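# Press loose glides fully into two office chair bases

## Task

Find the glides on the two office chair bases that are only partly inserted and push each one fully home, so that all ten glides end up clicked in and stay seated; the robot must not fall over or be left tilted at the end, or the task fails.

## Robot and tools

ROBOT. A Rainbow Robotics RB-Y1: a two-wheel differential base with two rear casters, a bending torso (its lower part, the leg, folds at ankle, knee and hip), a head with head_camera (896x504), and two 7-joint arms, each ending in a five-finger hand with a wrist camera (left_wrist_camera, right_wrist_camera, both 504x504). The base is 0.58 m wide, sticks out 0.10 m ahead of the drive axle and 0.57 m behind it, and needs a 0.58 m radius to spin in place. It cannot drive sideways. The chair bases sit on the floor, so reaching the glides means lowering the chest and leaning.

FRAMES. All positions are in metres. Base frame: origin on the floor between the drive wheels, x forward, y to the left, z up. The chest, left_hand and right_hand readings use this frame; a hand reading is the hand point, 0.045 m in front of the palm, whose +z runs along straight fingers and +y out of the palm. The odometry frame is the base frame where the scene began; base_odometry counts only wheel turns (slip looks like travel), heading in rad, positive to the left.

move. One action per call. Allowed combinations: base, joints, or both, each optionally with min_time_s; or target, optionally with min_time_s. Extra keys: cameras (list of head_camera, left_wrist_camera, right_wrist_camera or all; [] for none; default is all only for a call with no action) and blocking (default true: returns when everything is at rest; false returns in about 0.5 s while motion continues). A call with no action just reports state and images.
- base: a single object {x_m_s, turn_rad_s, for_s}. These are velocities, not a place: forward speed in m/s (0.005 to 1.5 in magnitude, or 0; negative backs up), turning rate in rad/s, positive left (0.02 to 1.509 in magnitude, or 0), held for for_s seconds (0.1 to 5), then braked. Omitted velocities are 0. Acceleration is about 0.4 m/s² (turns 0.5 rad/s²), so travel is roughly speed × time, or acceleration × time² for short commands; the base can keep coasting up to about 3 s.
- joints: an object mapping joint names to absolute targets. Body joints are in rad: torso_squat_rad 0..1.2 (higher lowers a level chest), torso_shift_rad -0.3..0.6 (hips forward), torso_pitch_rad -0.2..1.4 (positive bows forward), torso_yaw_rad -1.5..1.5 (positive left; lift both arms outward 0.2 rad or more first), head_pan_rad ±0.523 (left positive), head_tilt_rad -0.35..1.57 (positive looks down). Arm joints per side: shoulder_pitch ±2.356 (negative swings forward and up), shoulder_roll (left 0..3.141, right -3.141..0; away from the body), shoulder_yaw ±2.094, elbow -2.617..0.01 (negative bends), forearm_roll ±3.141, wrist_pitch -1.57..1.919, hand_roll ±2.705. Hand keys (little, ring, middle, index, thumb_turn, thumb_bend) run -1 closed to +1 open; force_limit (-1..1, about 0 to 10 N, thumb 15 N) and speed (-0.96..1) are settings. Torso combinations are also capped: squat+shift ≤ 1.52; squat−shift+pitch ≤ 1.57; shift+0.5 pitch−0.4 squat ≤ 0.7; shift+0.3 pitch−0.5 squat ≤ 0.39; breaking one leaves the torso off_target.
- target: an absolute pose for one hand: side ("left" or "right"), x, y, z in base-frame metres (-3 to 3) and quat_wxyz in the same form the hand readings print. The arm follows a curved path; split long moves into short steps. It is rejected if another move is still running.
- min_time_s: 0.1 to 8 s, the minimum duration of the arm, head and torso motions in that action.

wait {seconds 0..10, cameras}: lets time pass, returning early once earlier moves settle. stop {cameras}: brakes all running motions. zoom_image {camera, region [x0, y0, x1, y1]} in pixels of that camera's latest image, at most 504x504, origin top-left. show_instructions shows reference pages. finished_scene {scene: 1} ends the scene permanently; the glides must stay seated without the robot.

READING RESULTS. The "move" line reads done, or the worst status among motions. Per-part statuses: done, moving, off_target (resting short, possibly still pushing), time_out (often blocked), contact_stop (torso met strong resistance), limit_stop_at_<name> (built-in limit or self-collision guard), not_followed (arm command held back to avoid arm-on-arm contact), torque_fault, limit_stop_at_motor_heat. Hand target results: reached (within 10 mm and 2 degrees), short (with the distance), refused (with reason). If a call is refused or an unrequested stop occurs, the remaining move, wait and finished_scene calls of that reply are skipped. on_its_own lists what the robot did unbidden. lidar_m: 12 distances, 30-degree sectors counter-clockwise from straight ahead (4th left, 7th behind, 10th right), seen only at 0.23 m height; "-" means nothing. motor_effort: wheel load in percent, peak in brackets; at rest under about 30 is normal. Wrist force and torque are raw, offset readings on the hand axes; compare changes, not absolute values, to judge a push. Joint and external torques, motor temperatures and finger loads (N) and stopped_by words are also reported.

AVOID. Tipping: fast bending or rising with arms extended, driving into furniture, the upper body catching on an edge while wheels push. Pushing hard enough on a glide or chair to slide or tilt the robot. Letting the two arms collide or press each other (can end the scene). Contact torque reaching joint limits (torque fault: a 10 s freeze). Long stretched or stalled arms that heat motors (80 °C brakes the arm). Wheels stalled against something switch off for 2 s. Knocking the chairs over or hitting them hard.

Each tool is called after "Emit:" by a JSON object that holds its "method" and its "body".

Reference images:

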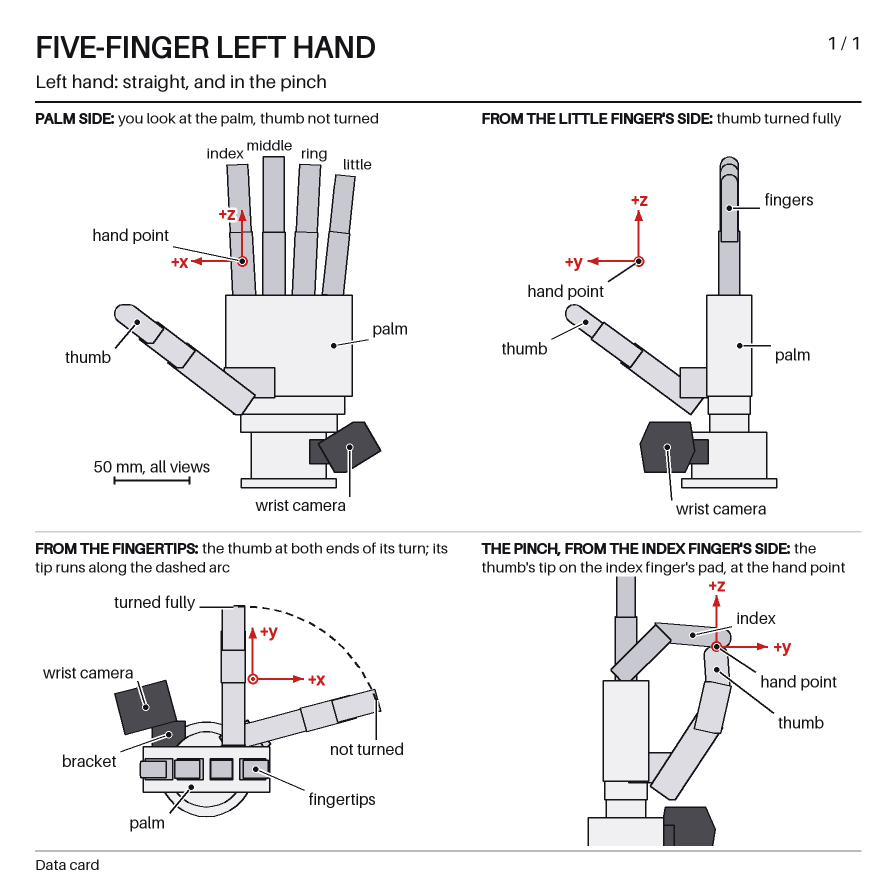

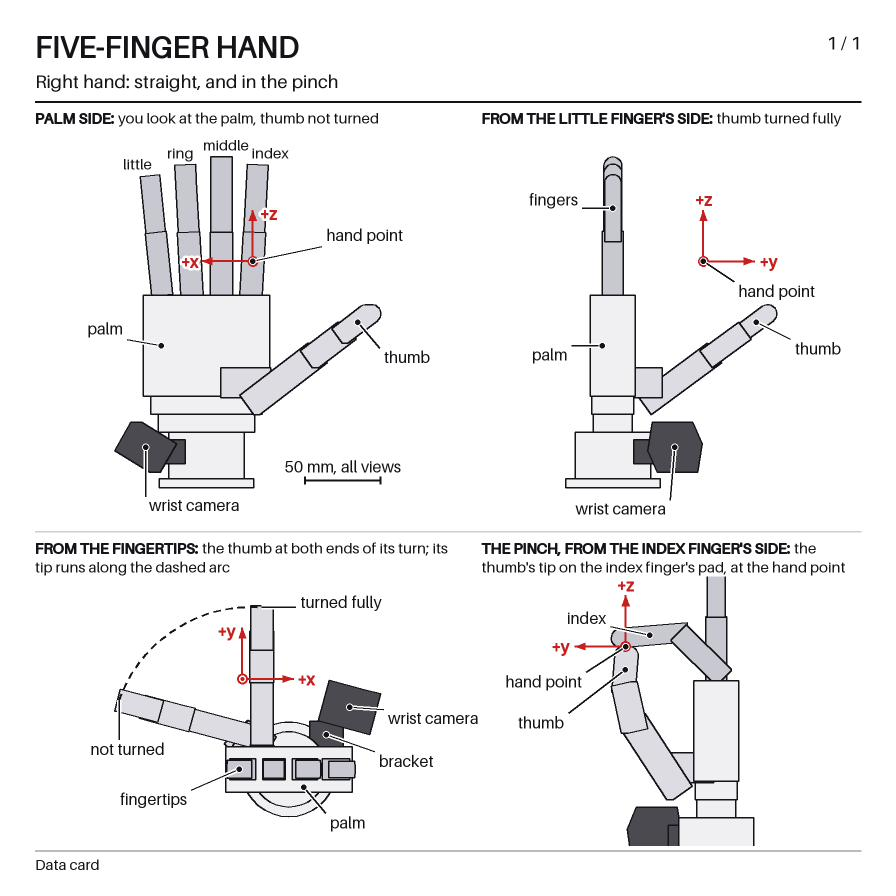

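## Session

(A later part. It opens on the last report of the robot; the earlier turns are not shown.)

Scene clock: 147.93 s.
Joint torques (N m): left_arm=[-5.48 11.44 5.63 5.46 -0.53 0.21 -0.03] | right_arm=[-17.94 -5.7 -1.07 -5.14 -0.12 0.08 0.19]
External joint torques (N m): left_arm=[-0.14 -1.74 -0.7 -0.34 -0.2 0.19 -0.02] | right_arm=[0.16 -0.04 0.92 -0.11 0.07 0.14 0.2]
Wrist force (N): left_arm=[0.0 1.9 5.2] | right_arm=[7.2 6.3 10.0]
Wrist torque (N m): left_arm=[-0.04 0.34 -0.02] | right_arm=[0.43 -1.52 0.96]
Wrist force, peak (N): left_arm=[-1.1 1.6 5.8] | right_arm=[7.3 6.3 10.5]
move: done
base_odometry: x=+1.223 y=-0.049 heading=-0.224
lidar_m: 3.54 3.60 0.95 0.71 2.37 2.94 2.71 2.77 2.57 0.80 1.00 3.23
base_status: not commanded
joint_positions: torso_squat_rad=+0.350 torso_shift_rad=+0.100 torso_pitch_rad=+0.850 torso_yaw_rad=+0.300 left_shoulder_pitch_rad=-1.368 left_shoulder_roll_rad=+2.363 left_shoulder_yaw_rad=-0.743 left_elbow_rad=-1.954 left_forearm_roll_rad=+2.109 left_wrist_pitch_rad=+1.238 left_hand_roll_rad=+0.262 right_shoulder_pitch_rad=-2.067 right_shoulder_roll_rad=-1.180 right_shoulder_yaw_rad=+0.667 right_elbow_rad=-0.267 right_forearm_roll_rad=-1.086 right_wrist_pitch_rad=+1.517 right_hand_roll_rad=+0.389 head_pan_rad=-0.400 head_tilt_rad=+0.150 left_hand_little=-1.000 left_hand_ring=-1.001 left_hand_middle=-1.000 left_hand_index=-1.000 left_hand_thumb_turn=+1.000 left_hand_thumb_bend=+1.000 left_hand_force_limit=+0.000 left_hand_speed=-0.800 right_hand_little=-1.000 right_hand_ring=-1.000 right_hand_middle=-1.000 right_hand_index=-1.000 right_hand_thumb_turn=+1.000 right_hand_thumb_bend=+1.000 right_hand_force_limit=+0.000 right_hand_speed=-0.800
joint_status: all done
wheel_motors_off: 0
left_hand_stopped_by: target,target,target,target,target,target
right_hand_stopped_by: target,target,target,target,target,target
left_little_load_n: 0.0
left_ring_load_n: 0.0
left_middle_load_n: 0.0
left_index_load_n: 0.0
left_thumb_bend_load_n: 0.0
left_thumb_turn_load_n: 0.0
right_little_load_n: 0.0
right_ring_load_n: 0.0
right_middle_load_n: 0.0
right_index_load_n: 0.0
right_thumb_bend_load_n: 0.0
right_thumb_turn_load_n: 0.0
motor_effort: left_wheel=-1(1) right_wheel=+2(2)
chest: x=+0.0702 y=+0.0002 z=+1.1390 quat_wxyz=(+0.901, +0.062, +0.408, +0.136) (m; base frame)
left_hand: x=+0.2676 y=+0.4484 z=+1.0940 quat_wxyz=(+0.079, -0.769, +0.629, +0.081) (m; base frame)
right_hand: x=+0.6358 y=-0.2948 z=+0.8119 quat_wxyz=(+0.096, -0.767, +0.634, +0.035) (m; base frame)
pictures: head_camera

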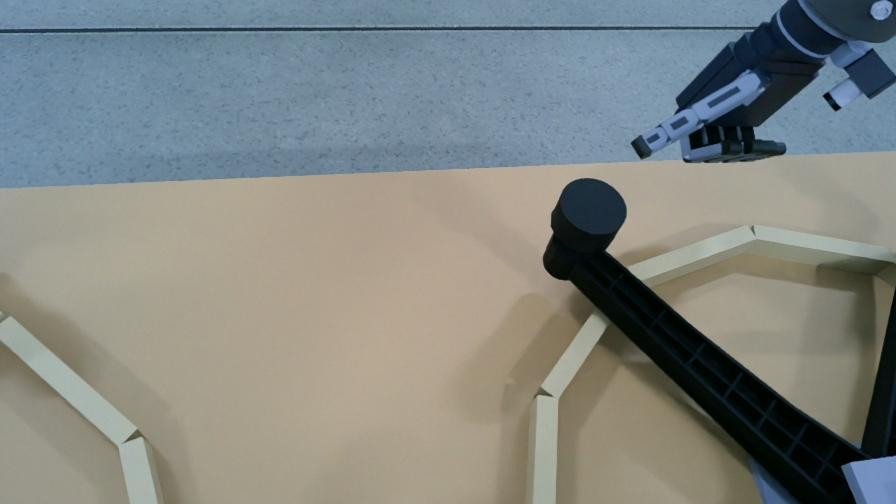

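Emit:
{"method": "move", "body": {"target": {"side": "right", "x": 0.60, "y": -0.33, "z": 0.93, "quat_wxyz": [0, -0.7071, 0.7071, 0]}, "min_time_s": 1}}

Emit:
{"method": "move", "body": {"target": {"side": "right", "x": 0.59, "y": -0.462, "z": 0.88, "quat_wxyz": [0, -0.7071, 0.7071, 0]}, "min_time_s": 1}}

Emit:
{"method": "move", "body": {"joints": {"head_pan_rad": -0.52, "head_tilt_rad": 0.1}, "min_time_s": 0.4, "cameras": ["head_camera"]}}

Scene clock: 149.93 s.
Joint torques (N m): left_arm=[-5.64 11.79 5.93 5.69 -0.52 0.35 0.05] | right_arm=[-16.28 -3.45 -4.02 -4.78 0.33 -0.06 0.22]
External joint torques (N m): left_arm=[-0.29 -1.4 -0.41 -0.11 -0.2 0.32 0.06] | right_arm=[-0.21 0.75 0.82 -0.66 0.16 -0.07 0.22]
Wrist force (N): left_arm=[0.1 1.9 5.3] | right_arm=[6.0 5.5 10.3]
Wrist torque (N m): left_arm=[-0.03 0.34 -0.02] | right_arm=[0.32 -1.35 0.68]
Wrist force, peak (N): left_arm=[-0.1 2.0 5.4] | right_arm=[7.4 6.7 10.7]
move: done
base_odometry: x=+1.223 y=-0.049 heading=-0.224
lidar_m: 3.52 3.61 0.95 0.71 2.38 2.94 2.70 2.78 2.58 0.81 1.01 3.24
base_status: not commanded
joint_positions: torso_squat_rad=+0.350 torso_shift_rad=+0.100 torso_pitch_rad=+0.850 torso_yaw_rad=+0.300 left_shoulder_pitch_rad=-1.368 left_shoulder_roll_rad=+2.363 left_shoulder_yaw_rad=-0.743 left_elbow_rad=-1.954 left_forearm_roll_rad=+2.109 left_wrist_pitch_rad=+1.238 left_hand_roll_rad=+0.262 right_shoulder_pitch_rad=-2.163 right_shoulder_roll_rad=-1.400 right_shoulder_yaw_rad=+0.780 right_elbow_rad=-0.772 right_forearm_roll_rad=-1.058 right_wrist_pitch_rad=+1.918 right_hand_roll_rad=-0.048 head_pan_rad=-0.400 head_tilt_rad=+0.150 left_hand_little=-1.000 left_hand_ring=-1.001 left_hand_middle=-1.000 left_hand_index=-1.000 left_hand_thumb_turn=+1.000 left_hand_thumb_bend=+1.000 left_hand_force_limit=+0.000 left_hand_speed=-0.800 right_hand_little=-1.000 right_hand_ring=-1.000 right_hand_middle=-1.000 right_hand_index=-1.000 right_hand_thumb_turn=+1.000 right_hand_thumb_bend=+1.000 right_hand_force_limit=+0.000 right_hand_speed=-0.800
joint_status: all done
wheel_motors_off: 0
left_hand_stopped_by: target,target,target,target,target,target
right_hand_stopped_by: target,target,target,target,target,target
left_little_load_n: 0.0
left_ring_load_n: 0.0
left_middle_load_n: 0.5
left_index_load_n: 0.0
left_thumb_bend_load_n: 0.0
left_thumb_turn_load_n: 0.0
right_little_load_n: 0.0
right_ring_load_n: 0.0
right_middle_load_n: 0.0
right_index_load_n: 0.0
right_thumb_bend_load_n: -0.5
right_thumb_turn_load_n: 0.0
motor_effort: left_wheel=+0(1) right_wheel=+1(2)
chest: x=+0.0702 y=+0.0002 z=+1.1389 quat_wxyz=(+0.901, +0.062, +0.408, +0.136) (m; base frame)
left_hand: x=+0.2676 y=+0.4484 z=+1.0939 quat_wxyz=(+0.079, -0.769, +0.629, +0.081) (m; base frame)
right_hand: x=+0.5995 y=-0.3299 z=+0.9302 quat_wxyz=(-0.003, -0.708, +0.706, +0.005) (m; base frame)
right_hand_status: reached (checked arc, planned for 1.0 s): 1 mm and 0.7 deg off.
pictures: none

Scene clock: 151.30 s.
Joint torques (N m): left_arm=[-5.39 11.05 5.92 5.51 -0.54 0.25 0.01] | right_arm=[-14.02 -2.36 -0.87 -4.89 0.3 0.04 -0.15]
External joint torques (N m): left_arm=[-0.04 -2.13 -0.42 -0.29 -0.22 0.22 0.02] | right_arm=[-0.76 0.68 0.83 -0.07 0.09 0.18 -0.15]
Wrist force (N): left_arm=[0.1 1.8 5.2] | right_arm=[6.3 5.8 10.2]
Wrist torque (N m): left_arm=[-0.04 0.33 -0.01] | right_arm=[0.38 -1.41 0.94]
Wrist force, peak (N): left_arm=[-0.1 1.9 5.4] | right_arm=[6.3 6.4 10.6]
move: short
base_odometry: x=+1.223 y=-0.049 heading=-0.224
lidar_m: 3.53 3.60 0.95 0.71 2.36 2.94 2.68 2.78 2.56 0.80 1.01 3.23
base_status: not commanded
joint_positions: torso_squat_rad=+0.350 torso_shift_rad=+0.100 torso_pitch_rad=+0.850 torso_yaw_rad=+0.300 left_shoulder_pitch_rad=-1.368 left_shoulder_roll_rad=+2.363 left_shoulder_yaw_rad=-0.743 left_elbow_rad=-1.954 left_forearm_roll_rad=+2.109 left_wrist_pitch_rad=+1.238 left_hand_roll_rad=+0.262 right_shoulder_pitch_rad=-2.245 right_shoulder_roll_rad=-1.440 right_shoulder_yaw_rad=+0.818 right_elbow_rad=-0.267 right_forearm_roll_rad=-0.939 right_wrist_pitch_rad=+1.619 right_hand_roll_rad=+0.425 head_pan_rad=-0.400 head_tilt_rad=+0.150 left_hand_little=-1.000 left_hand_ring=-1.001 left_hand_middle=-1.000 left_hand_index=-1.000 left_hand_thumb_turn=+1.000 left_hand_thumb_bend=+1.000 left_hand_force_limit=+0.000 left_hand_speed=-0.800 right_hand_little=-1.000 right_hand_ring=-1.000 right_hand_middle=-1.000 right_hand_index=-1.000 right_hand_thumb_turn=+1.000 right_hand_thumb_bend=+1.000 right_hand_force_limit=+0.000 right_hand_speed=-0.800
joint_status: all done
wheel_motors_off: 0
left_hand_stopped_by: target,target,target,target,target,target
right_hand_stopped_by: target,target,target,target,target,target
left_little_load_n: 0.0
left_ring_load_n: 0.0
left_middle_load_n: 0.0
left_index_load_n: 0.0
left_thumb_bend_load_n: 0.0
left_thumb_turn_load_n: 0.0
right_little_load_n: 0.0
right_ring_load_n: 0.0
right_middle_load_n: 0.0
right_index_load_n: 0.5
right_thumb_bend_load_n: 0.0
right_thumb_turn_load_n: 0.0
motor_effort: left_wheel=-1(1) right_wheel=+1(2)
chest: x=+0.0702 y=+0.0002 z=+1.1389 quat_wxyz=(+0.901, +0.062, +0.408, +0.136) (m; base frame)
left_hand: x=+0.2676 y=+0.4484 z=+1.0939 quat_wxyz=(+0.079, -0.769, +0.629, +0.081) (m; base frame)
right_hand: x=+0.5894 y=-0.4617 z=+0.8799 quat_wxyz=(+0.008, -0.707, +0.706, -0.032) (m; base frame)
right_hand_status: short (checked arc, as near as the solve gets, planned for 1.0 s): 1 mm and 3.8 deg off. The place is met; only the turn is off.
pictures: none

Scene clock: 152.00 s.
Joint torques (N m): left_arm=[-5.66 11.81 5.87 5.59 -0.63 0.05 -0.05] | right_arm=[-14.11 -2.58 -0.94 -4.81 0.28 0.15 -0.16]
External joint torques (N m): left_arm=[-0.32 -1.37 -0.47 -0.21 -0.31 0.03 -0.04] | right_arm=[-0.85 0.46 0.77 0.01 0.07 0.29 -0.16]
Wrist force (N): left_arm=[-0.1 1.9 5.2] | right_arm=[6.0 6.4 10.2]
Wrist torque (N m): left_arm=[-0.03 0.37 -0.04] | right_arm=[0.44 -1.39 0.92]
Wrist force, peak (N): left_arm=[0.0 1.7 5.5] | right_arm=[6.3 6.1 10.4]
move: done
base_odometry: x=+1.223 y=-0.049 heading=-0.224
lidar_m: 3.52 3.59 0.95 0.71 2.38 2.94 2.70 2.77 2.56 0.79 1.01 3.23
base_status: not commanded
joint_positions: torso_squat_rad=+0.350 torso_shift_rad=+0.100 torso_pitch_rad=+0.850 torso_yaw_rad=+0.300 left_shoulder_pitch_rad=-1.368 left_shoulder_roll_rad=+2.363 left_shoulder_yaw_rad=-0.743 left_elbow_rad=-1.954 left_forearm_roll_rad=+2.109 left_wrist_pitch_rad=+1.238 left_hand_roll_rad=+0.262 right_shoulder_pitch_rad=-2.245 right_shoulder_roll_rad=-1.440 right_shoulder_yaw_rad=+0.818 right_elbow_rad=-0.267 right_forearm_roll_rad=-0.939 right_wrist_pitch_rad=+1.619 right_hand_roll_rad=+0.425 head_pan_rad=-0.520 head_tilt_rad=+0.100 left_hand_little=-1.000 left_hand_ring=-1.001 left_hand_middle=-1.000 left_hand_index=-1.000 left_hand_thumb_turn=+1.000 left_hand_thumb_bend=+1.000 left_hand_force_limit=+0.000 left_hand_speed=-0.800 right_hand_little=-1.000 right_hand_ring=-1.000 right_hand_middle=-1.000 right_hand_index=-1.000 right_hand_thumb_turn=+1.000 right_hand_thumb_bend=+1.000 right_hand_force_limit=+0.000 right_hand_speed=-0.800
joint_status: all done
wheel_motors_off: 0
left_hand_stopped_by: target,target,target,target,target,target
right_hand_stopped_by: target,target,target,target,target,target
left_little_load_n: 0.0
left_ring_load_n: 0.0
left_middle_load_n: 0.0
left_index_load_n: 0.0
left_thumb_bend_load_n: 0.0
left_thumb_turn_load_n: 0.0
right_little_load_n: 0.0
right_ring_load_n: 0.0
right_middle_load_n: 0.0
right_index_load_n: 0.0
right_thumb_bend_load_n: 0.0
right_thumb_turn_load_n: 0.0
motor_effort: left_wheel=-1(1) right_wheel=+2(2)
chest: x=+0.0702 y=+0.0002 z=+1.1389 quat_wxyz=(+0.901, +0.062, +0.408, +0.136) (m; base frame)
left_hand: x=+0.2676 y=+0.4484 z=+1.0939 quat_wxyz=(+0.079, -0.769, +0.629, +0.081) (m; base frame)
right_hand: x=+0.5894 y=-0.4617 z=+0.8799 quat_wxyz=(+0.008, -0.707, +0.706, -0.032) (m; base frame)
pictures: head_camera

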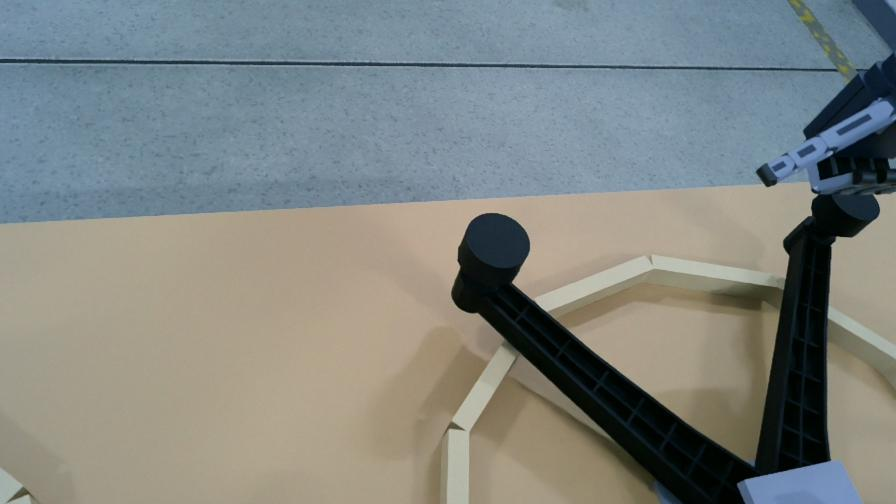

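Emit:
{"method": "move", "body": {"target": {"side": "right", "x": 0.60, "y": -0.462, "z": 0.85, "quat_wxyz": [0, -0.7071, 0.7071, 0]}, "min_time_s": 0.7}}

Emit:
{"method": "move", "body": {"target": {"side": "right", "x": 0.60, "y": -0.462, "z": 0.838, "quat_wxyz": [0, -0.7071, 0.7071, 0]}, "min_time_s": 0.6}}

Emit:
{"method": "move", "body": {"target": {"side": "right", "x": 0.60, "y": -0.462, "z": 0.832, "quat_wxyz": [0, -0.7071, 0.7071, 0]}, "min_time_s": 0.6, "cameras": ["head_camera"]}}

Scene clock: 153.30 s.
Joint torques (N m): left_arm=[-5.71 11.46 6.1 5.62 -0.44 0.19 -0.07] | right_arm=[-12.44 -3.76 -3.7 -4.51 -0.06 -0.15 -0.09]
External joint torques (N m): left_arm=[-0.36 -1.72 -0.23 -0.18 -0.11 0.16 -0.06] | right_arm=[1.02 1.4 -1.91 -0.03 -0.28 0.04 -0.09]
Wrist force (N): left_arm=[-0.1 1.9 5.2] | right_arm=[6.1 5.9 10.1]
Wrist torque (N m): left_arm=[-0.04 0.36 -0.02] | right_arm=[0.38 -1.43 0.72]
Wrist force, peak (N): left_arm=[0.0 2.0 5.4] | right_arm=[6.2 6.6 10.4]
move: short
base_odometry: x=+1.223 y=-0.049 heading=-0.224
lidar_m: 3.53 3.61 0.95 0.71 2.37 2.93 2.70 2.76 2.58 0.80 1.01 3.22
base_status: not commanded
joint_positions: torso_squat_rad=+0.350 torso_shift_rad=+0.100 torso_pitch_rad=+0.850 torso_yaw_rad=+0.300 left_shoulder_pitch_rad=-1.368 left_shoulder_roll_rad=+2.363 left_shoulder_yaw_rad=-0.743 left_elbow_rad=-1.954 left_forearm_roll_rad=+2.109 left_wrist_pitch_rad=+1.238 left_hand_roll_rad=+0.262 right_shoulder_pitch_rad=-2.146 right_shoulder_roll_rad=-1.427 right_shoulder_yaw_rad=+0.790 right_elbow_rad=-0.267 right_forearm_roll_rad=-0.982 right_wrist_pitch_rad=+1.530 right_hand_roll_rad=+0.412 head_pan_rad=-0.520 head_tilt_rad=+0.100 left_hand_little=-1.000 left_hand_ring=-1.001 left_hand_middle=-1.000 left_hand_index=-1.000 left_hand_thumb_turn=+1.000 left_hand_thumb_bend=+1.000 left_hand_force_limit=+0.000 left_hand_speed=-0.800 right_hand_little=-1.000 right_hand_ring=-1.000 right_hand_middle=-1.000 right_hand_index=-1.000 right_hand_thumb_turn=+1.000 right_hand_thumb_bend=+1.000 right_hand_force_limit=+0.000 right_hand_speed=-0.800
joint_status: all done
wheel_motors_off: 0
left_hand_stopped_by: target,target,target,target,target,target
right_hand_stopped_by: target,target,target,target,target,target
left_little_load_n: 0.0
left_ring_load_n: 0.0
left_middle_load_n: 0.5
left_index_load_n: 0.0
left_thumb_bend_load_n: 0.0
left_thumb_turn_load_n: 0.0
right_little_load_n: 0.0
right_ring_load_n: 0.0
right_middle_load_n: 0.0
right_index_load_n: 0.0
right_thumb_bend_load_n: 0.0
right_thumb_turn_load_n: 0.0
motor_effort: left_wheel=-1(2) right_wheel=+2(2)
chest: x=+0.0702 y=+0.0002 z=+1.1389 quat_wxyz=(+0.901, +0.062, +0.408, +0.136) (m; base frame)
left_hand: x=+0.2676 y=+0.4484 z=+1.0939 quat_wxyz=(+0.079, -0.769, +0.629, +0.081) (m; base frame)
right_hand: x=+0.5994 y=-0.4618 z=+0.8500 quat_wxyz=(+0.012, -0.707, +0.706, -0.047) (m; base frame)
right_hand_status: short (checked arc, as near as the solve gets, planned for 0.7 s): 1 mm and 5.6 deg off. The place is met; only the turn is off.
pictures: none

Scene clock: 154.23 s.
Joint torques (N m): left_arm=[-5.56 11.74 6.25 5.83 -0.4 0.23 -0.06] | right_arm=[-12.04 -4.47 -3.66 -4.42 -0.02 -0.29 -0.18]
External joint torques (N m): left_arm=[-0.21 -1.45 -0.08 0.03 -0.07 0.21 -0.05] | right_arm=[1.4 1.57 -1.83 -0.1 -0.24 -0.1 -0.18]
Wrist force (N): left_arm=[0.1 2.0 5.3] | right_arm=[5.9 6.3 8.9]
Wrist torque (N m): left_arm=[-0.02 0.33 -0.02] | right_arm=[0.47 -1.34 0.71]
Wrist force, peak (N): left_arm=[0.0 1.9 5.5] | right_arm=[6.5 6.3 10.5]
move: short
base_odometry: x=+1.223 y=-0.049 heading=-0.224
lidar_m: 3.53 3.61 0.96 0.71 2.36 2.93 2.69 2.77 2.56 0.79 1.01 3.23
base_status: not commanded
joint_positions: torso_squat_rad=+0.350 torso_shift_rad=+0.100 torso_pitch_rad=+0.850 torso_yaw_rad=+0.300 left_shoulder_pitch_rad=-1.368 left_shoulder_roll_rad=+2.363 left_shoulder_yaw_rad=-0.743 left_elbow_rad=-1.954 left_forearm_roll_rad=+2.109 left_wrist_pitch_rad=+1.238 left_hand_roll_rad=+0.262 right_shoulder_pitch_rad=-2.105 right_shoulder_roll_rad=-1.425 right_shoulder_yaw_rad=+0.778 right_elbow_rad=-0.267 right_forearm_roll_rad=-1.001 right_wrist_pitch_rad=+1.504 right_hand_roll_rad=+0.410 head_pan_rad=-0.520 head_tilt_rad=+0.100 left_hand_little=-1.000 left_hand_ring=-1.001 left_hand_middle=-1.000 left_hand_index=-1.000 left_hand_thumb_turn=+1.000 left_hand_thumb_bend=+1.000 left_hand_force_limit=+0.000 left_hand_speed=-0.800 right_hand_little=-1.000 right_hand_ring=-1.000 right_hand_middle=-1.000 right_hand_index=-1.000 right_hand_thumb_turn=+1.000 right_hand_thumb_bend=+1.000 right_hand_force_limit=+0.000 right_hand_speed=-0.800
joint_status: all done
wheel_motors_off: 0
left_hand_stopped_by: target,target,target,target,target,target
right_hand_stopped_by: target,target,target,target,target,target
left_little_load_n: 0.0
left_ring_load_n: 0.0
left_middle_load_n: 0.0
left_index_load_n: 0.0
left_thumb_bend_load_n: 0.0
left_thumb_turn_load_n: 0.0
right_little_load_n: -0.5
right_ring_load_n: 0.0
right_middle_load_n: 0.0
right_index_load_n: 0.0
right_thumb_bend_load_n: 0.0
right_thumb_turn_load_n: 0.0
motor_effort: left_wheel=-1(1) right_wheel=+1(2)
chest: x=+0.0702 y=+0.0002 z=+1.1389 quat_wxyz=(+0.901, +0.062, +0.408, +0.136) (m; base frame)
left_hand: x=+0.2676 y=+0.4484 z=+1.0939 quat_wxyz=(+0.079, -0.769, +0.629, +0.081) (m; base frame)
right_hand: x=+0.5994 y=-0.4619 z=+0.8381 quat_wxyz=(+0.012, -0.707, +0.706, -0.048) (m; base frame)
right_hand_status: short (checked arc, as near as the solve gets, planned for 0.6 s): 1 mm and 5.6 deg off. The place is met; only the turn is off.
pictures: none

Scene clock: 155.17 s.
Joint torques (N m): left_arm=[-5.43 11.28 5.73 5.75 -0.48 0.15 -0.08] | right_arm=[-6.47 -3.59 -2.68 -2.06 -0.26 -0.76 0.01]
External joint torques (N m): left_arm=[-0.09 -1.9 -0.62 -0.04 -0.15 0.12 -0.07] | right_arm=[6.96 2.84 -0.84 2.19 -0.48 -0.56 0.01]
Wrist force (N): left_arm=[0.1 1.8 5.0] | right_arm=[3.2 6.7 -13.4]
Wrist torque (N m): left_arm=[-0.04 0.32 -0.01] | right_arm=[1.10 0.14 0.68]
Wrist force, peak (N): left_arm=[0.0 2.0 5.4] | right_arm=[3.5 7.0 -14.1]
move: short
base_odometry: x=+1.223 y=-0.049 heading=-0.224
lidar_m: 3.52 3.60 0.94 0.70 2.38 2.94 2.70 2.77 2.56 0.80 1.01 3.23
base_status: not commanded
joint_positions: torso_squat_rad=+0.350 torso_shift_rad=+0.100 torso_pitch_rad=+0.849 torso_yaw_rad=+0.300 left_shoulder_pitch_rad=-1.368 left_shoulder_roll_rad=+2.363 left_shoulder_yaw_rad=-0.743 left_elbow_rad=-1.954 left_forearm_roll_rad=+2.109 left_wrist_pitch_rad=+1.238 left_hand_roll_rad=+0.262 right_shoulder_pitch_rad=-2.086 right_shoulder_roll_rad=-1.424 right_shoulder_yaw_rad=+0.772 right_elbow_rad=-0.268 right_forearm_roll_rad=-1.011 right_wrist_pitch_rad=+1.491 right_hand_roll_rad=+0.409 head_pan_rad=-0.520 head_tilt_rad=+0.100 left_hand_little=-1.000 left_hand_ring=-1.001 left_hand_middle=-1.000 left_hand_index=-1.000 left_hand_thumb_turn=+1.000 left_hand_thumb_bend=+1.000 left_hand_force_limit=+0.000 left_hand_speed=-0.800 right_hand_little=-1.001 right_hand_ring=-1.000 right_hand_middle=-1.000 right_hand_index=-1.000 right_hand_thumb_turn=+1.000 right_hand_thumb_bend=+1.000 right_hand_force_limit=+0.000 right_hand_speed=-0.800
joint_status: all done
wheel_motors_off: 0
left_hand_stopped_by: target,target,target,target,target,target
right_hand_stopped_by: target,target,target,target,target,target
left_little_load_n: 0.0
left_ring_load_n: 0.0
left_middle_load_n: 0.0
left_index_load_n: 0.0
left_thumb_bend_load_n: 0.0
left_thumb_turn_load_n: 0.0
right_little_load_n: -9.5
right_ring_load_n: 0.0
right_middle_load_n: 0.0
right_index_load_n: 0.0
right_thumb_bend_load_n: 0.0
right_thumb_turn_load_n: 0.0
motor_effort: left_wheel=-1(1) right_wheel=+2(2)
chest: x=+0.0699 y=+0.0004 z=+1.1391 quat_wxyz=(+0.901, +0.061, +0.407, +0.136) (m; base frame)
left_hand: x=+0.2673 y=+0.4486 z=+1.0941 quat_wxyz=(+0.079, -0.769, +0.629, +0.080) (m; base frame)
right_hand: x=+0.5997 y=-0.4616 z=+0.8333 quat_wxyz=(+0.013, -0.707, +0.706, -0.049) (m; base frame)
right_hand_status: short (checked arc, as near as the solve gets, planned for 0.6 s): 1 mm and 5.8 deg off. The place is met; only the turn is off.
pictures: head_camera

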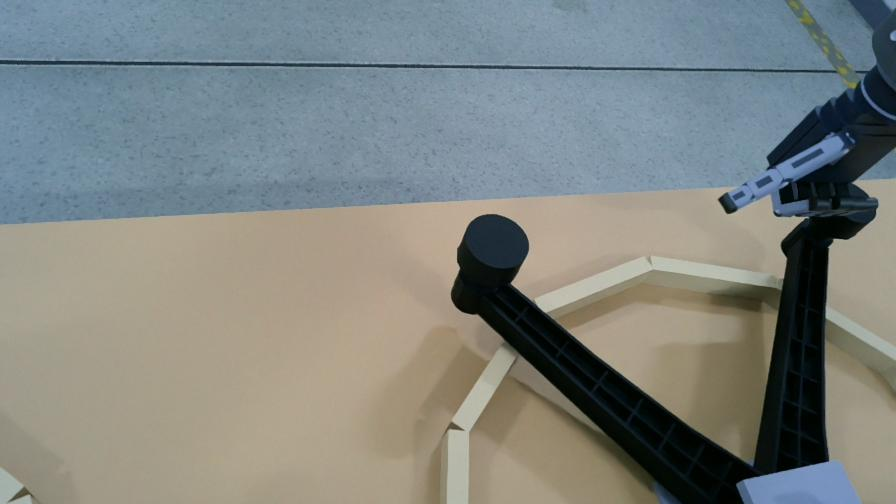

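Emit:
{"method": "move", "body": {"target": {"side": "right", "x": 0.60, "y": -0.462, "z": 0.824, "quat_wxyz": [0, -0.7071, 0.7071, 0]}, "min_time_s": 0.6}}

Emit:
{"method": "move", "body": {"target": {"side": "right", "x": 0.60, "y": -0.462, "z": 0.818, "quat_wxyz": [0, -0.7071, 0.7071, 0]}, "min_time_s": 0.6, "cameras": ["head_camera"]}}

Scene clock: 156.60 s.
Joint torques (N m): left_arm=[-5.09 11.91 6.03 5.91 -0.59 0.11 -0.08] | right_arm=[4.35 1.27 -1.62 3.63 -1.56 -2.14 0.12]
External joint torques (N m): left_arm=[0.25 -1.26 -0.33 0.11 -0.27 0.09 -0.07] | right_arm=[17.76 8.26 0.27 7.79 -1.77 -1.92 0.12]
Wrist force (N): left_arm=[0.0 1.9 5.3] | right_arm=[0.4 8.3 -60.4]
Wrist torque (N m): left_arm=[-0.04 0.35 -0.02] | right_arm=[2.49 3.19 0.70]
Wrist force, peak (N): left_arm=[0.1 2.2 5.4] | right_arm=[0.3 8.1 -61.1]
move: short
base_odometry: x=+1.223 y=-0.049 heading=-0.224
lidar_m: 3.52 3.60 0.92 0.71 2.37 2.93 2.70 2.77 2.56 0.80 1.01 3.22
base_status: not commanded
joint_positions: torso_squat_rad=+0.350 torso_shift_rad=+0.099 torso_pitch_rad=+0.847 torso_yaw_rad=+0.299 left_shoulder_pitch_rad=-1.368 left_shoulder_roll_rad=+2.363 left_shoulder_yaw_rad=-0.743 left_elbow_rad=-1.954 left_forearm_roll_rad=+2.109 left_wrist_pitch_rad=+1.238 left_hand_roll_rad=+0.262 right_shoulder_pitch_rad=-2.059 right_shoulder_roll_rad=-1.422 right_shoulder_yaw_rad=+0.763 right_elbow_rad=-0.269 right_forearm_roll_rad=-1.024 right_wrist_pitch_rad=+1.471 right_hand_roll_rad=+0.407 head_pan_rad=-0.520 head_tilt_rad=+0.100 left_hand_little=-1.000 left_hand_ring=-1.001 left_hand_middle=-1.000 left_hand_index=-1.000 left_hand_thumb_turn=+1.000 left_hand_thumb_bend=+1.000 left_hand_force_limit=+0.000 left_hand_speed=-0.800 right_hand_little=-1.002 right_hand_ring=-1.000 right_hand_middle=-1.000 right_hand_index=-1.000 right_hand_thumb_turn=+1.000 right_hand_thumb_bend=+1.000 right_hand_force_limit=+0.000 right_hand_speed=-0.800
joint_status: all done
wheel_motors_off: 0
left_hand_stopped_by: target,target,target,target,target,target
right_hand_stopped_by: target,target,target,target,target,target
left_little_load_n: 0.0
left_ring_load_n: 0.0
left_middle_load_n: 0.0
left_index_load_n: 0.0
left_thumb_bend_load_n: 0.0
left_thumb_turn_load_n: 0.0
right_little_load_n: -24.0
right_ring_load_n: 0.0
right_middle_load_n: 0.0
right_index_load_n: 0.0
right_thumb_bend_load_n: 0.0
right_thumb_turn_load_n: 0.0
motor_effort: left_wheel=-1(1) right_wheel=+2(2)
chest: x=+0.0687 y=+0.0010 z=+1.1397 quat_wxyz=(+0.902, +0.061, +0.406, +0.136) (m; base frame)
left_hand: x=+0.2662 y=+0.4491 z=+1.0946 quat_wxyz=(+0.079, -0.769, +0.629, +0.079) (m; base frame)
right_hand: x=+0.6003 y=-0.4616 z=+0.8282 quat_wxyz=(+0.015, -0.706, +0.706, -0.052) (m; base frame)
right_hand_status: short (checked arc, as near as the solve gets, planned for 0.6 s): 4 mm and 6.2 deg off. The place is met; only the turn is off.
pictures: none

Scene clock: 157.53 s.
Joint torques (N m): left_arm=[-5.47 11.57 6.14 5.53 -0.42 0.04 0.04] | right_arm=[15.07 7.13 -0.66 8.46 -2.88 -4.51 0.44]
External joint torques (N m): left_arm=[-0.13 -1.58 -0.25 -0.26 -0.1 0.03 0.05] | right_arm=[28.46 14.65 1.25 12.53 -3.09 -4.28 0.44]
Wrist force (N): left_arm=[0.0 2.0 5.2] | right_arm=[-3.7 12.5 -108.8]
Wrist torque (N m): left_arm=[-0.03 0.35 -0.02] | right_arm=[3.87 6.23 0.87]
Wrist force, peak (N): left_arm=[-0.1 2.1 5.4] | right_arm=[-4.2 13.1 -109.9]
move: short
base_odometry: x=+1.223 y=-0.049 heading=-0.224
lidar_m: 3.53 3.60 0.95 0.71 2.38 2.93 2.70 2.78 2.59 0.80 1.01 3.22
base_status: not commanded
joint_positions: torso_squat_rad=+0.351 torso_shift_rad=+0.098 torso_pitch_rad=+0.844 torso_yaw_rad=+0.299 left_shoulder_pitch_rad=-1.368 left_shoulder_roll_rad=+2.363 left_shoulder_yaw_rad=-0.743 left_elbow_rad=-1.954 left_forearm_roll_rad=+2.109 left_wrist_pitch_rad=+1.238 left_hand_roll_rad=+0.262 right_shoulder_pitch_rad=-2.033 right_shoulder_roll_rad=-1.421 right_shoulder_yaw_rad=+0.755 right_elbow_rad=-0.270 right_forearm_roll_rad=-1.036 right_wrist_pitch_rad=+1.450 right_hand_roll_rad=+0.406 head_pan_rad=-0.520 head_tilt_rad=+0.100 left_hand_little=-1.000 left_hand_ring=-1.001 left_hand_middle=-1.000 left_hand_index=-1.000 left_hand_thumb_turn=+1.000 left_hand_thumb_bend=+1.000 left_hand_force_limit=+0.000 left_hand_speed=-0.800 right_hand_little=-1.003 right_hand_ring=-1.000 right_hand_middle=-1.000 right_hand_index=-1.000 right_hand_thumb_turn=+1.000 right_hand_thumb_bend=+1.000 right_hand_force_limit=+0.000 right_hand_speed=-0.800
joint_status: all done
wheel_motors_off: 0
left_hand_stopped_by: target,target,target,target,target,target
right_hand_stopped_by: target,target,target,target,target,target
left_little_load_n: 0.0
left_ring_load_n: 0.0
left_middle_load_n: 0.0
left_index_load_n: 0.0
left_thumb_bend_load_n: 0.0
left_thumb_turn_load_n: 0.0
right_little_load_n: -27.5
right_ring_load_n: 0.0
right_middle_load_n: 0.0
right_index_load_n: 0.0
right_thumb_bend_load_n: 0.0
right_thumb_turn_load_n: 0.0
motor_effort: left_wheel=-1(1) right_wheel=+2(2)
chest: x=+0.0674 y=+0.0016 z=+1.1403 quat_wxyz=(+0.902, +0.060, +0.405, +0.136) (m; base frame)
left_hand: x=+0.2650 y=+0.4496 z=+1.0952 quat_wxyz=(+0.079, -0.770, +0.629, +0.077) (m; base frame)
right_hand: x=+0.6009 y=-0.4618 z=+0.8235 quat_wxyz=(+0.018, -0.706, +0.706, -0.056) (m; base frame)
right_hand_status: short (checked arc, as near as the solve gets, planned for 0.6 s): 6 mm and 6.7 deg off. The place is met; only the turn is off.
pictures: head_camera

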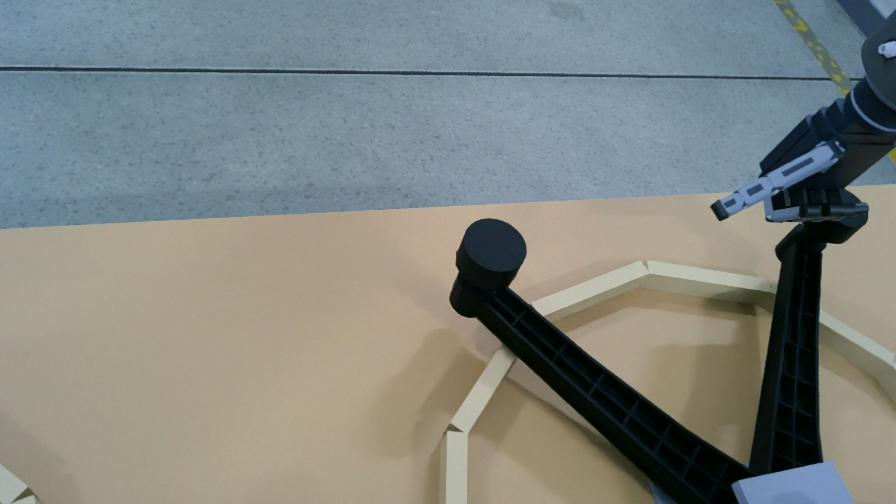

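Emit:
{"method": "move", "body": {"target": {"side": "right", "x": 0.58, "y": -0.45, "z": 0.92, "quat_wxyz": [0, -0.7071, 0.7071, 0]}, "min_time_s": 0.8}}

Emit:
{"method": "move", "body": {"target": {"side": "right", "x": 0.40, "y": -0.33, "z": 0.98, "quat_wxyz": [0, -0.7071, 0.7071, 0]}, "min_time_s": 1.2, "cameras": ["head_camera"]}}

Emit:
{"method": "zoom_image", "body": {"camera": "head_camera", "region": [770, 160, 896, 286]}}

Emit:
{"method": "zoom_image", "body": {"camera": "head_camera", "region": [430, 200, 556, 326]}}

Scene clock: 159.07 s.
Joint torques (N m): left_arm=[-5.38 11.75 5.93 5.78 -0.52 0.24 -0.12] | right_arm=[-12.74 -0.28 -0.59 -4.96 0.21 -0.03 0.23]
External joint torques (N m): left_arm=[-0.03 -1.43 -0.41 -0.02 -0.19 0.21 -0.11] | right_arm=[0.7 0.31 0.94 0.38 0.01 0.03 0.23]
Wrist force (N): left_arm=[0.0 1.8 5.2] | right_arm=[6.2 6.2 9.6]
Wrist torque (N m): left_arm=[-0.04 0.35 -0.02] | right_arm=[0.45 -1.37 0.93]
Wrist force, peak (N): left_arm=[0.1 1.8 5.5] | right_arm=[-3.9 12.6 -109.3]
move: done
base_odometry: x=+1.223 y=-0.049 heading=-0.224
lidar_m: 3.52 3.59 0.95 0.71 2.38 2.93 2.71 2.77 2.58 0.80 1.01 3.24
base_status: not commanded
joint_positions: torso_squat_rad=+0.350 torso_shift_rad=+0.100 torso_pitch_rad=+0.850 torso_yaw_rad=+0.300 left_shoulder_pitch_rad=-1.368 left_shoulder_roll_rad=+2.363 left_shoulder_yaw_rad=-0.743 left_elbow_rad=-1.954 left_forearm_roll_rad=+2.109 left_wrist_pitch_rad=+1.238 left_hand_roll_rad=+0.262 right_shoulder_pitch_rad=-2.356 right_shoulder_roll_rad=-1.426 right_shoulder_yaw_rad=+0.820 right_elbow_rad=-0.267 right_forearm_roll_rad=-0.859 right_wrist_pitch_rad=+1.727 right_hand_roll_rad=+0.421 head_pan_rad=-0.520 head_tilt_rad=+0.100 left_hand_little=-1.000 left_hand_ring=-1.001 left_hand_middle=-1.000 left_hand_index=-1.000 left_hand_thumb_turn=+1.000 left_hand_thumb_bend=+1.000 left_hand_force_limit=+0.000 left_hand_speed=-0.800 right_hand_little=-1.000 right_hand_ring=-1.000 right_hand_middle=-1.000 right_hand_index=-1.000 right_hand_thumb_turn=+1.000 right_hand_thumb_bend=+1.000 right_hand_force_limit=+0.000 right_hand_speed=-0.800
joint_status: all done
wheel_motors_off: 0
left_hand_stopped_by: target,target,target,target,target,target
right_hand_stopped_by: target,target,target,target,target,target
left_little_load_n: 0.0
left_ring_load_n: 0.0
left_middle_load_n: 0.0
left_index_load_n: 0.0
left_thumb_bend_load_n: 0.0
left_thumb_turn_load_n: 0.0
right_little_load_n: 0.0
right_ring_load_n: 0.5
right_middle_load_n: 0.0
right_index_load_n: 0.0
right_thumb_bend_load_n: 0.0
right_thumb_turn_load_n: 0.0
motor_effort: left_wheel=+0(2) right_wheel=-1(8)
chest: x=+0.0701 y=+0.0003 z=+1.1390 quat_wxyz=(+0.901, +0.062, +0.408, +0.136) (m; base frame)
left_hand: x=+0.2675 y=+0.4485 z=+1.0940 quat_wxyz=(+0.079, -0.769, +0.629, +0.080) (m; base frame)
right_hand: x=+0.5809 y=-0.4504 z=+0.9144 quat_wxyz=(+0.003, -0.707, +0.707, -0.014) (m; base frame)
right_hand_status: reached (checked arc, as near as the solve gets, planned for 0.8 s): 6 mm and 1.6 deg off.
pictures: none

Scene clock: 160.93 s.
Joint torques (N m): left_arm=[-5.87 11.39 6.45 5.86 -0.46 -0.06 -0.07] | right_arm=[-3.63 0.26 -8.81 0.64 0.39 -0.1 0.33]
External joint torques (N m): left_arm=[-0.53 -1.79 0.11 0.06 -0.13 -0.09 -0.06] | right_arm=[0.21 0.69 -0.23 -0.25 0.26 -0.07 0.33]
Wrist force (N): left_arm=[0.1 1.9 5.2] | right_arm=[6.3 5.8 10.0]
Wrist torque (N m): left_arm=[-0.03 0.32 -0.01] | right_arm=[0.36 -1.45 0.74]
Wrist force, peak (N): left_arm=[0.1 1.9 5.5] | right_arm=[6.9 7.1 11.0]
move: done
base_odometry: x=+1.223 y=-0.049 heading=-0.224
lidar_m: 3.53 3.59 0.94 0.72 2.38 2.93 2.70 2.77 2.57 0.78 1.01 3.24
base_status: not commanded
joint_positions: torso_squat_rad=+0.350 torso_shift_rad=+0.100 torso_pitch_rad=+0.850 torso_yaw_rad=+0.300 left_shoulder_pitch_rad=-1.368 left_shoulder_roll_rad=+2.363 left_shoulder_yaw_rad=-0.743 left_elbow_rad=-1.954 left_forearm_roll_rad=+2.109 left_wrist_pitch_rad=+1.238 left_hand_roll_rad=+0.262 right_shoulder_pitch_rad=-2.352 right_shoulder_roll_rad=-2.204 right_shoulder_yaw_rad=+1.157 right_elbow_rad=-1.971 right_forearm_roll_rad=-1.768 right_wrist_pitch_rad=+1.919 right_hand_roll_rad=-0.613 head_pan_rad=-0.520 head_tilt_rad=+0.100 left_hand_little=-1.000 left_hand_ring=-1.001 left_hand_middle=-1.000 left_hand_index=-1.000 left_hand_thumb_turn=+1.000 left_hand_thumb_bend=+1.000 left_hand_force_limit=+0.000 left_hand_speed=-0.800 right_hand_little=-1.000 right_hand_ring=-1.000 right_hand_middle=-1.000 right_hand_index=-1.000 right_hand_thumb_turn=+1.000 right_hand_thumb_bend=+1.000 right_hand_force_limit=+0.000 right_hand_speed=-0.800
joint_status: all done
wheel_motors_off: 0
left_hand_stopped_by: target,target,target,target,target,target
right_hand_stopped_by: target,target,target,target,target,target
left_little_load_n: 0.0
left_ring_load_n: 0.0
left_middle_load_n: 0.0
left_index_load_n: 0.0
left_thumb_bend_load_n: -0.5
left_thumb_turn_load_n: 0.0
right_little_load_n: 0.0
right_ring_load_n: 0.0
right_middle_load_n: 0.0
right_index_load_n: 0.0
right_thumb_bend_load_n: 0.0
right_thumb_turn_load_n: 0.0
motor_effort: left_wheel=+0(1) right_wheel=+1(2)
chest: x=+0.0702 y=+0.0002 z=+1.1390 quat_wxyz=(+0.901, +0.062, +0.408, +0.136) (m; base frame)
left_hand: x=+0.2676 y=+0.4484 z=+1.0939 quat_wxyz=(+0.079, -0.769, +0.629, +0.081) (m; base frame)
right_hand: x=+0.4008 y=-0.3306 z=+0.9798 quat_wxyz=(+0.006, -0.708, +0.707, +0.005) (m; base frame)
right_hand_status: reached (checked arc, planned for 1.5 s): 1 mm and 0.9 deg off.
pictures: head_camera

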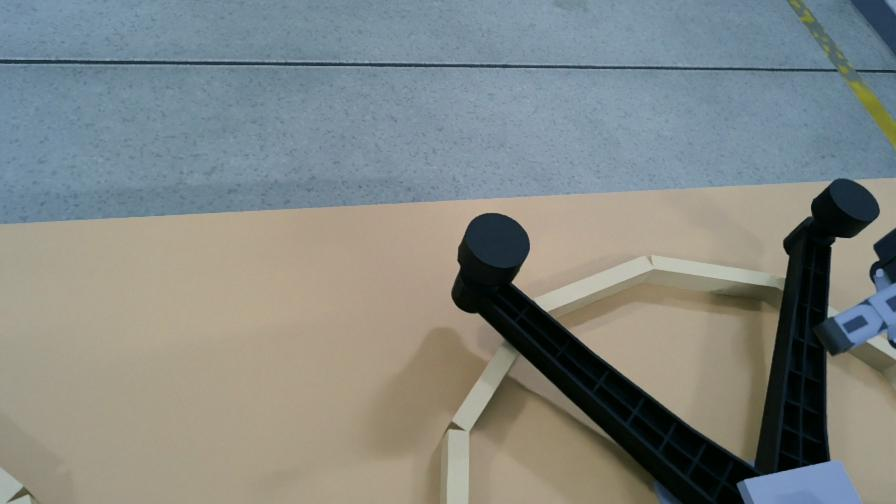

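Scaled by 4.000 from the camera's 896x504 image, which has a finer 1280x720 frame.

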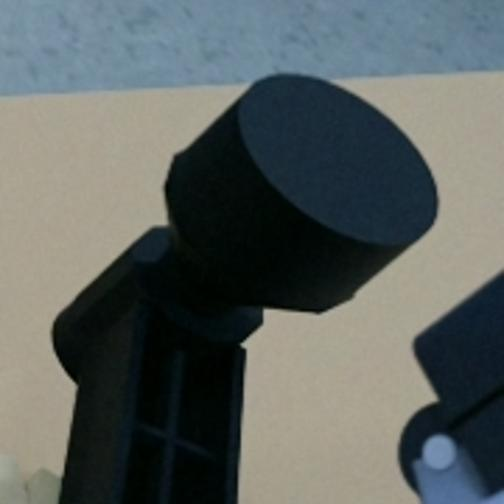

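Scaled by 4.000 from the camera's 896x504 image, which has a finer 1280x720 frame.

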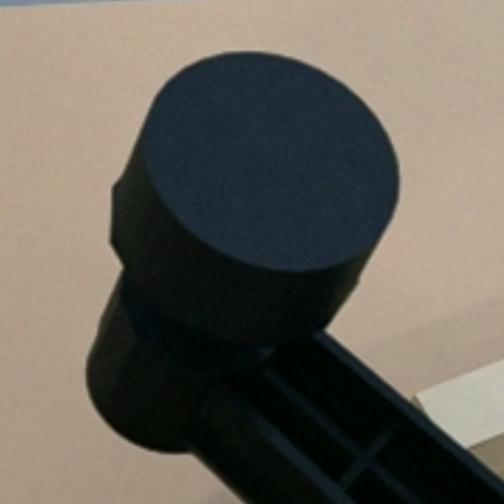

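Emit:
{"method": "move", "body": {"joints": {"head_pan_rad": 0.4, "head_tilt_rad": 0.25}, "min_time_s": 0.6, "cameras": ["head_camera", "left_wrist_camera"]}}

Scene clock: 162.03 s.
Joint torques (N m): left_arm=[-5.28 11.8 5.63 5.8 -0.4 0.05 0.03] | right_arm=[-4.02 0.09 -8.83 0.75 0.46 -0.12 0.33]
External joint torques (N m): left_arm=[0.06 -1.38 -0.71 0 -0.07 0.03 0.04] | right_arm=[-0.18 0.53 -0.25 -0.14 0.33 -0.09 0.33]
Wrist force (N): left_arm=[0.0 1.9 5.2] | right_arm=[6.5 6.1 10.4]
Wrist torque (N m): left_arm=[-0.04 0.35 -0.02] | right_arm=[0.42 -1.50 0.77]
Wrist force, peak (N): left_arm=[0.0 2.0 5.4] | right_arm=[6.7 6.0 10.3]
move: done
base_odometry: x=+1.223 y=-0.049 heading=-0.224
lidar_m: 3.52 3.61 0.95 0.72 2.37 2.94 2.70 2.77 2.58 0.80 1.00 3.22
base_status: not commanded
joint_positions: torso_squat_rad=+0.350 torso_shift_rad=+0.100 torso_pitch_rad=+0.850 torso_yaw_rad=+0.300 left_shoulder_pitch_rad=-1.368 left_shoulder_roll_rad=+2.363 left_shoulder_yaw_rad=-0.743 left_elbow_rad=-1.954 left_forearm_roll_rad=+2.109 left_wrist_pitch_rad=+1.238 left_hand_roll_rad=+0.262 right_shoulder_pitch_rad=-2.352 right_shoulder_roll_rad=-2.204 right_shoulder_yaw_rad=+1.157 right_elbow_rad=-1.971 right_forearm_roll_rad=-1.768 right_wrist_pitch_rad=+1.919 right_hand_roll_rad=-0.613 head_pan_rad=+0.400 head_tilt_rad=+0.250 left_hand_little=-1.000 left_hand_ring=-1.001 left_hand_middle=-1.000 left_hand_index=-1.000 left_hand_thumb_turn=+1.000 left_hand_thumb_bend=+1.000 left_hand_force_limit=+0.000 left_hand_speed=-0.800 right_hand_little=-1.000 right_hand_ring=-1.000 right_hand_middle=-1.000 right_hand_index=-1.000 right_hand_thumb_turn=+1.000 right_hand_thumb_bend=+1.000 right_hand_force_limit=+0.000 right_hand_speed=-0.800
joint_status: all done
wheel_motors_off: 0
left_hand_stopped_by: target,target,target,target,target,target
right_hand_stopped_by: target,target,target,target,target,target
left_little_load_n: 0.0
left_ring_load_n: 0.0
left_middle_load_n: 0.0
left_index_load_n: 0.0
left_thumb_bend_load_n: 0.0
left_thumb_turn_load_n: 0.0
right_little_load_n: 0.0
right_ring_load_n: 0.0
right_middle_load_n: 0.0
right_index_load_n: 0.0
right_thumb_bend_load_n: 0.0
right_thumb_turn_load_n: 0.0
motor_effort: left_wheel=-1(1) right_wheel=+2(2)
chest: x=+0.0702 y=+0.0002 z=+1.1390 quat_wxyz=(+0.901, +0.062, +0.408, +0.136) (m; base frame)
left_hand: x=+0.2676 y=+0.4484 z=+1.0939 quat_wxyz=(+0.079, -0.769, +0.629, +0.081) (m; base frame)
right_hand: x=+0.4008 y=-0.3306 z=+0.9798 quat_wxyz=(+0.006, -0.708, +0.707, +0.005) (m; base frame)
pictures: head_camera, left_wrist_camera

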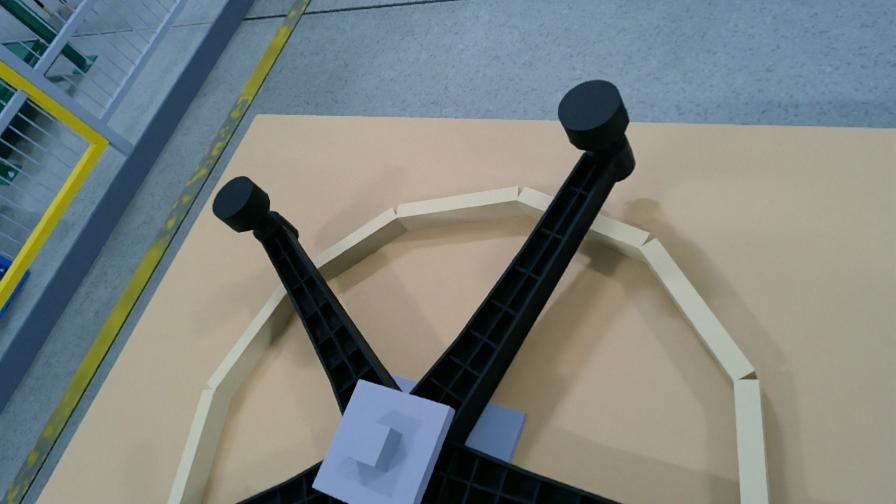

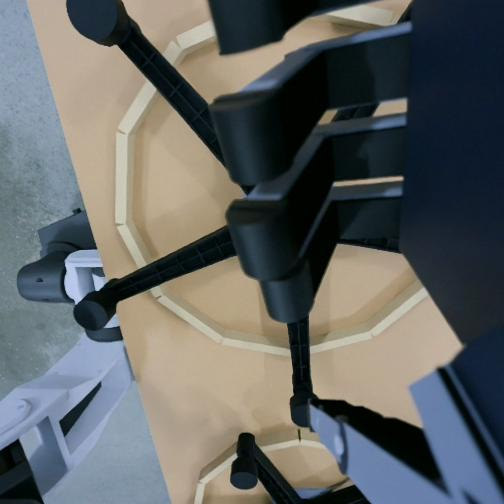

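Emit:
{"method": "zoom_image", "body": {"camera": "head_camera", "region": [190, 150, 320, 280]}}

Emit:
{"method": "zoom_image", "body": {"camera": "head_camera", "region": [530, 60, 660, 190]}}

Emit:
{"method": "zoom_image", "body": {"camera": "left_wrist_camera", "region": [50, 0, 180, 130]}}

Emit:
{"method": "zoom_image", "body": {"camera": "left_wrist_camera", "region": [50, 250, 180, 380]}}

Emit:
{"method": "zoom_image", "body": {"camera": "left_wrist_camera", "region": [200, 380, 330, 504]}}

Scaled by 3.877 from the camera's 896x504 image, which has a finer 1280x720 frame.

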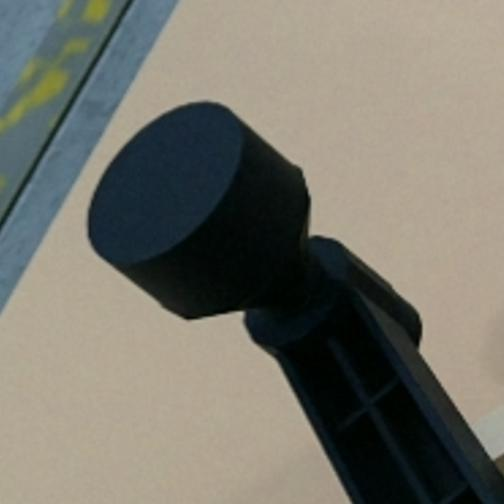

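Scaled by 3.877 from the camera's 896x504 image, which has a finer 1280x720 frame.

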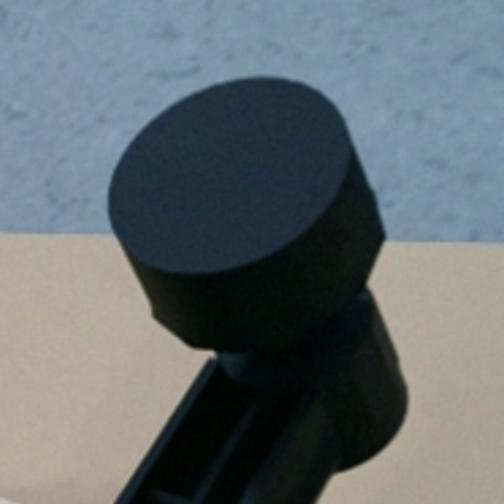

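Scaled by 3.877 from the camera's 504x504 image, which has a finer 720x720 frame.

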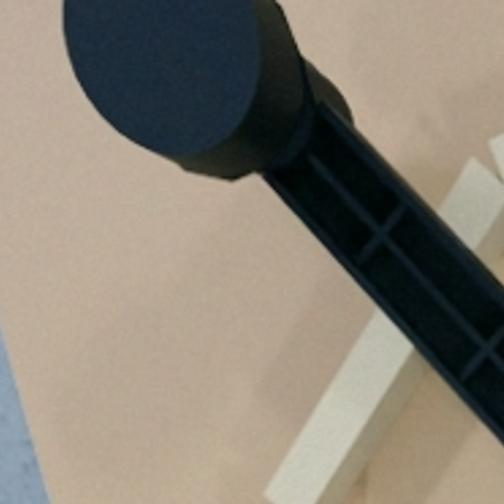

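Scaled by 3.877 from the camera's 504x504 image, which has a finer 720x720 frame.

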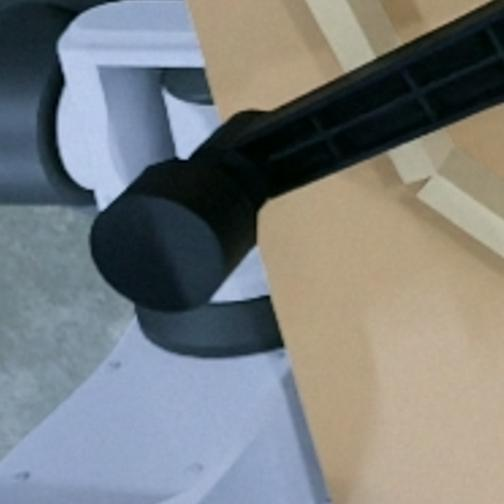

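Scaled by 3.877 from the camera's 504x504 image, which has a finer 720x720 frame.

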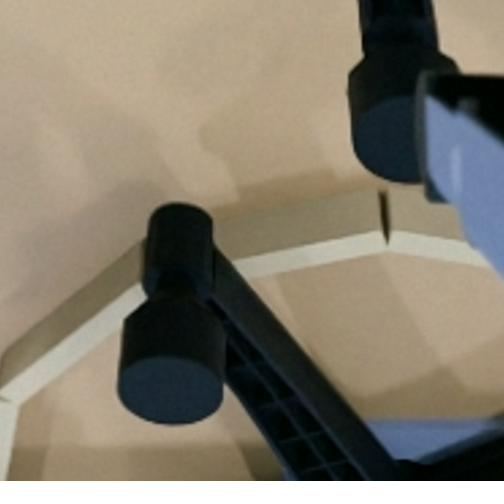

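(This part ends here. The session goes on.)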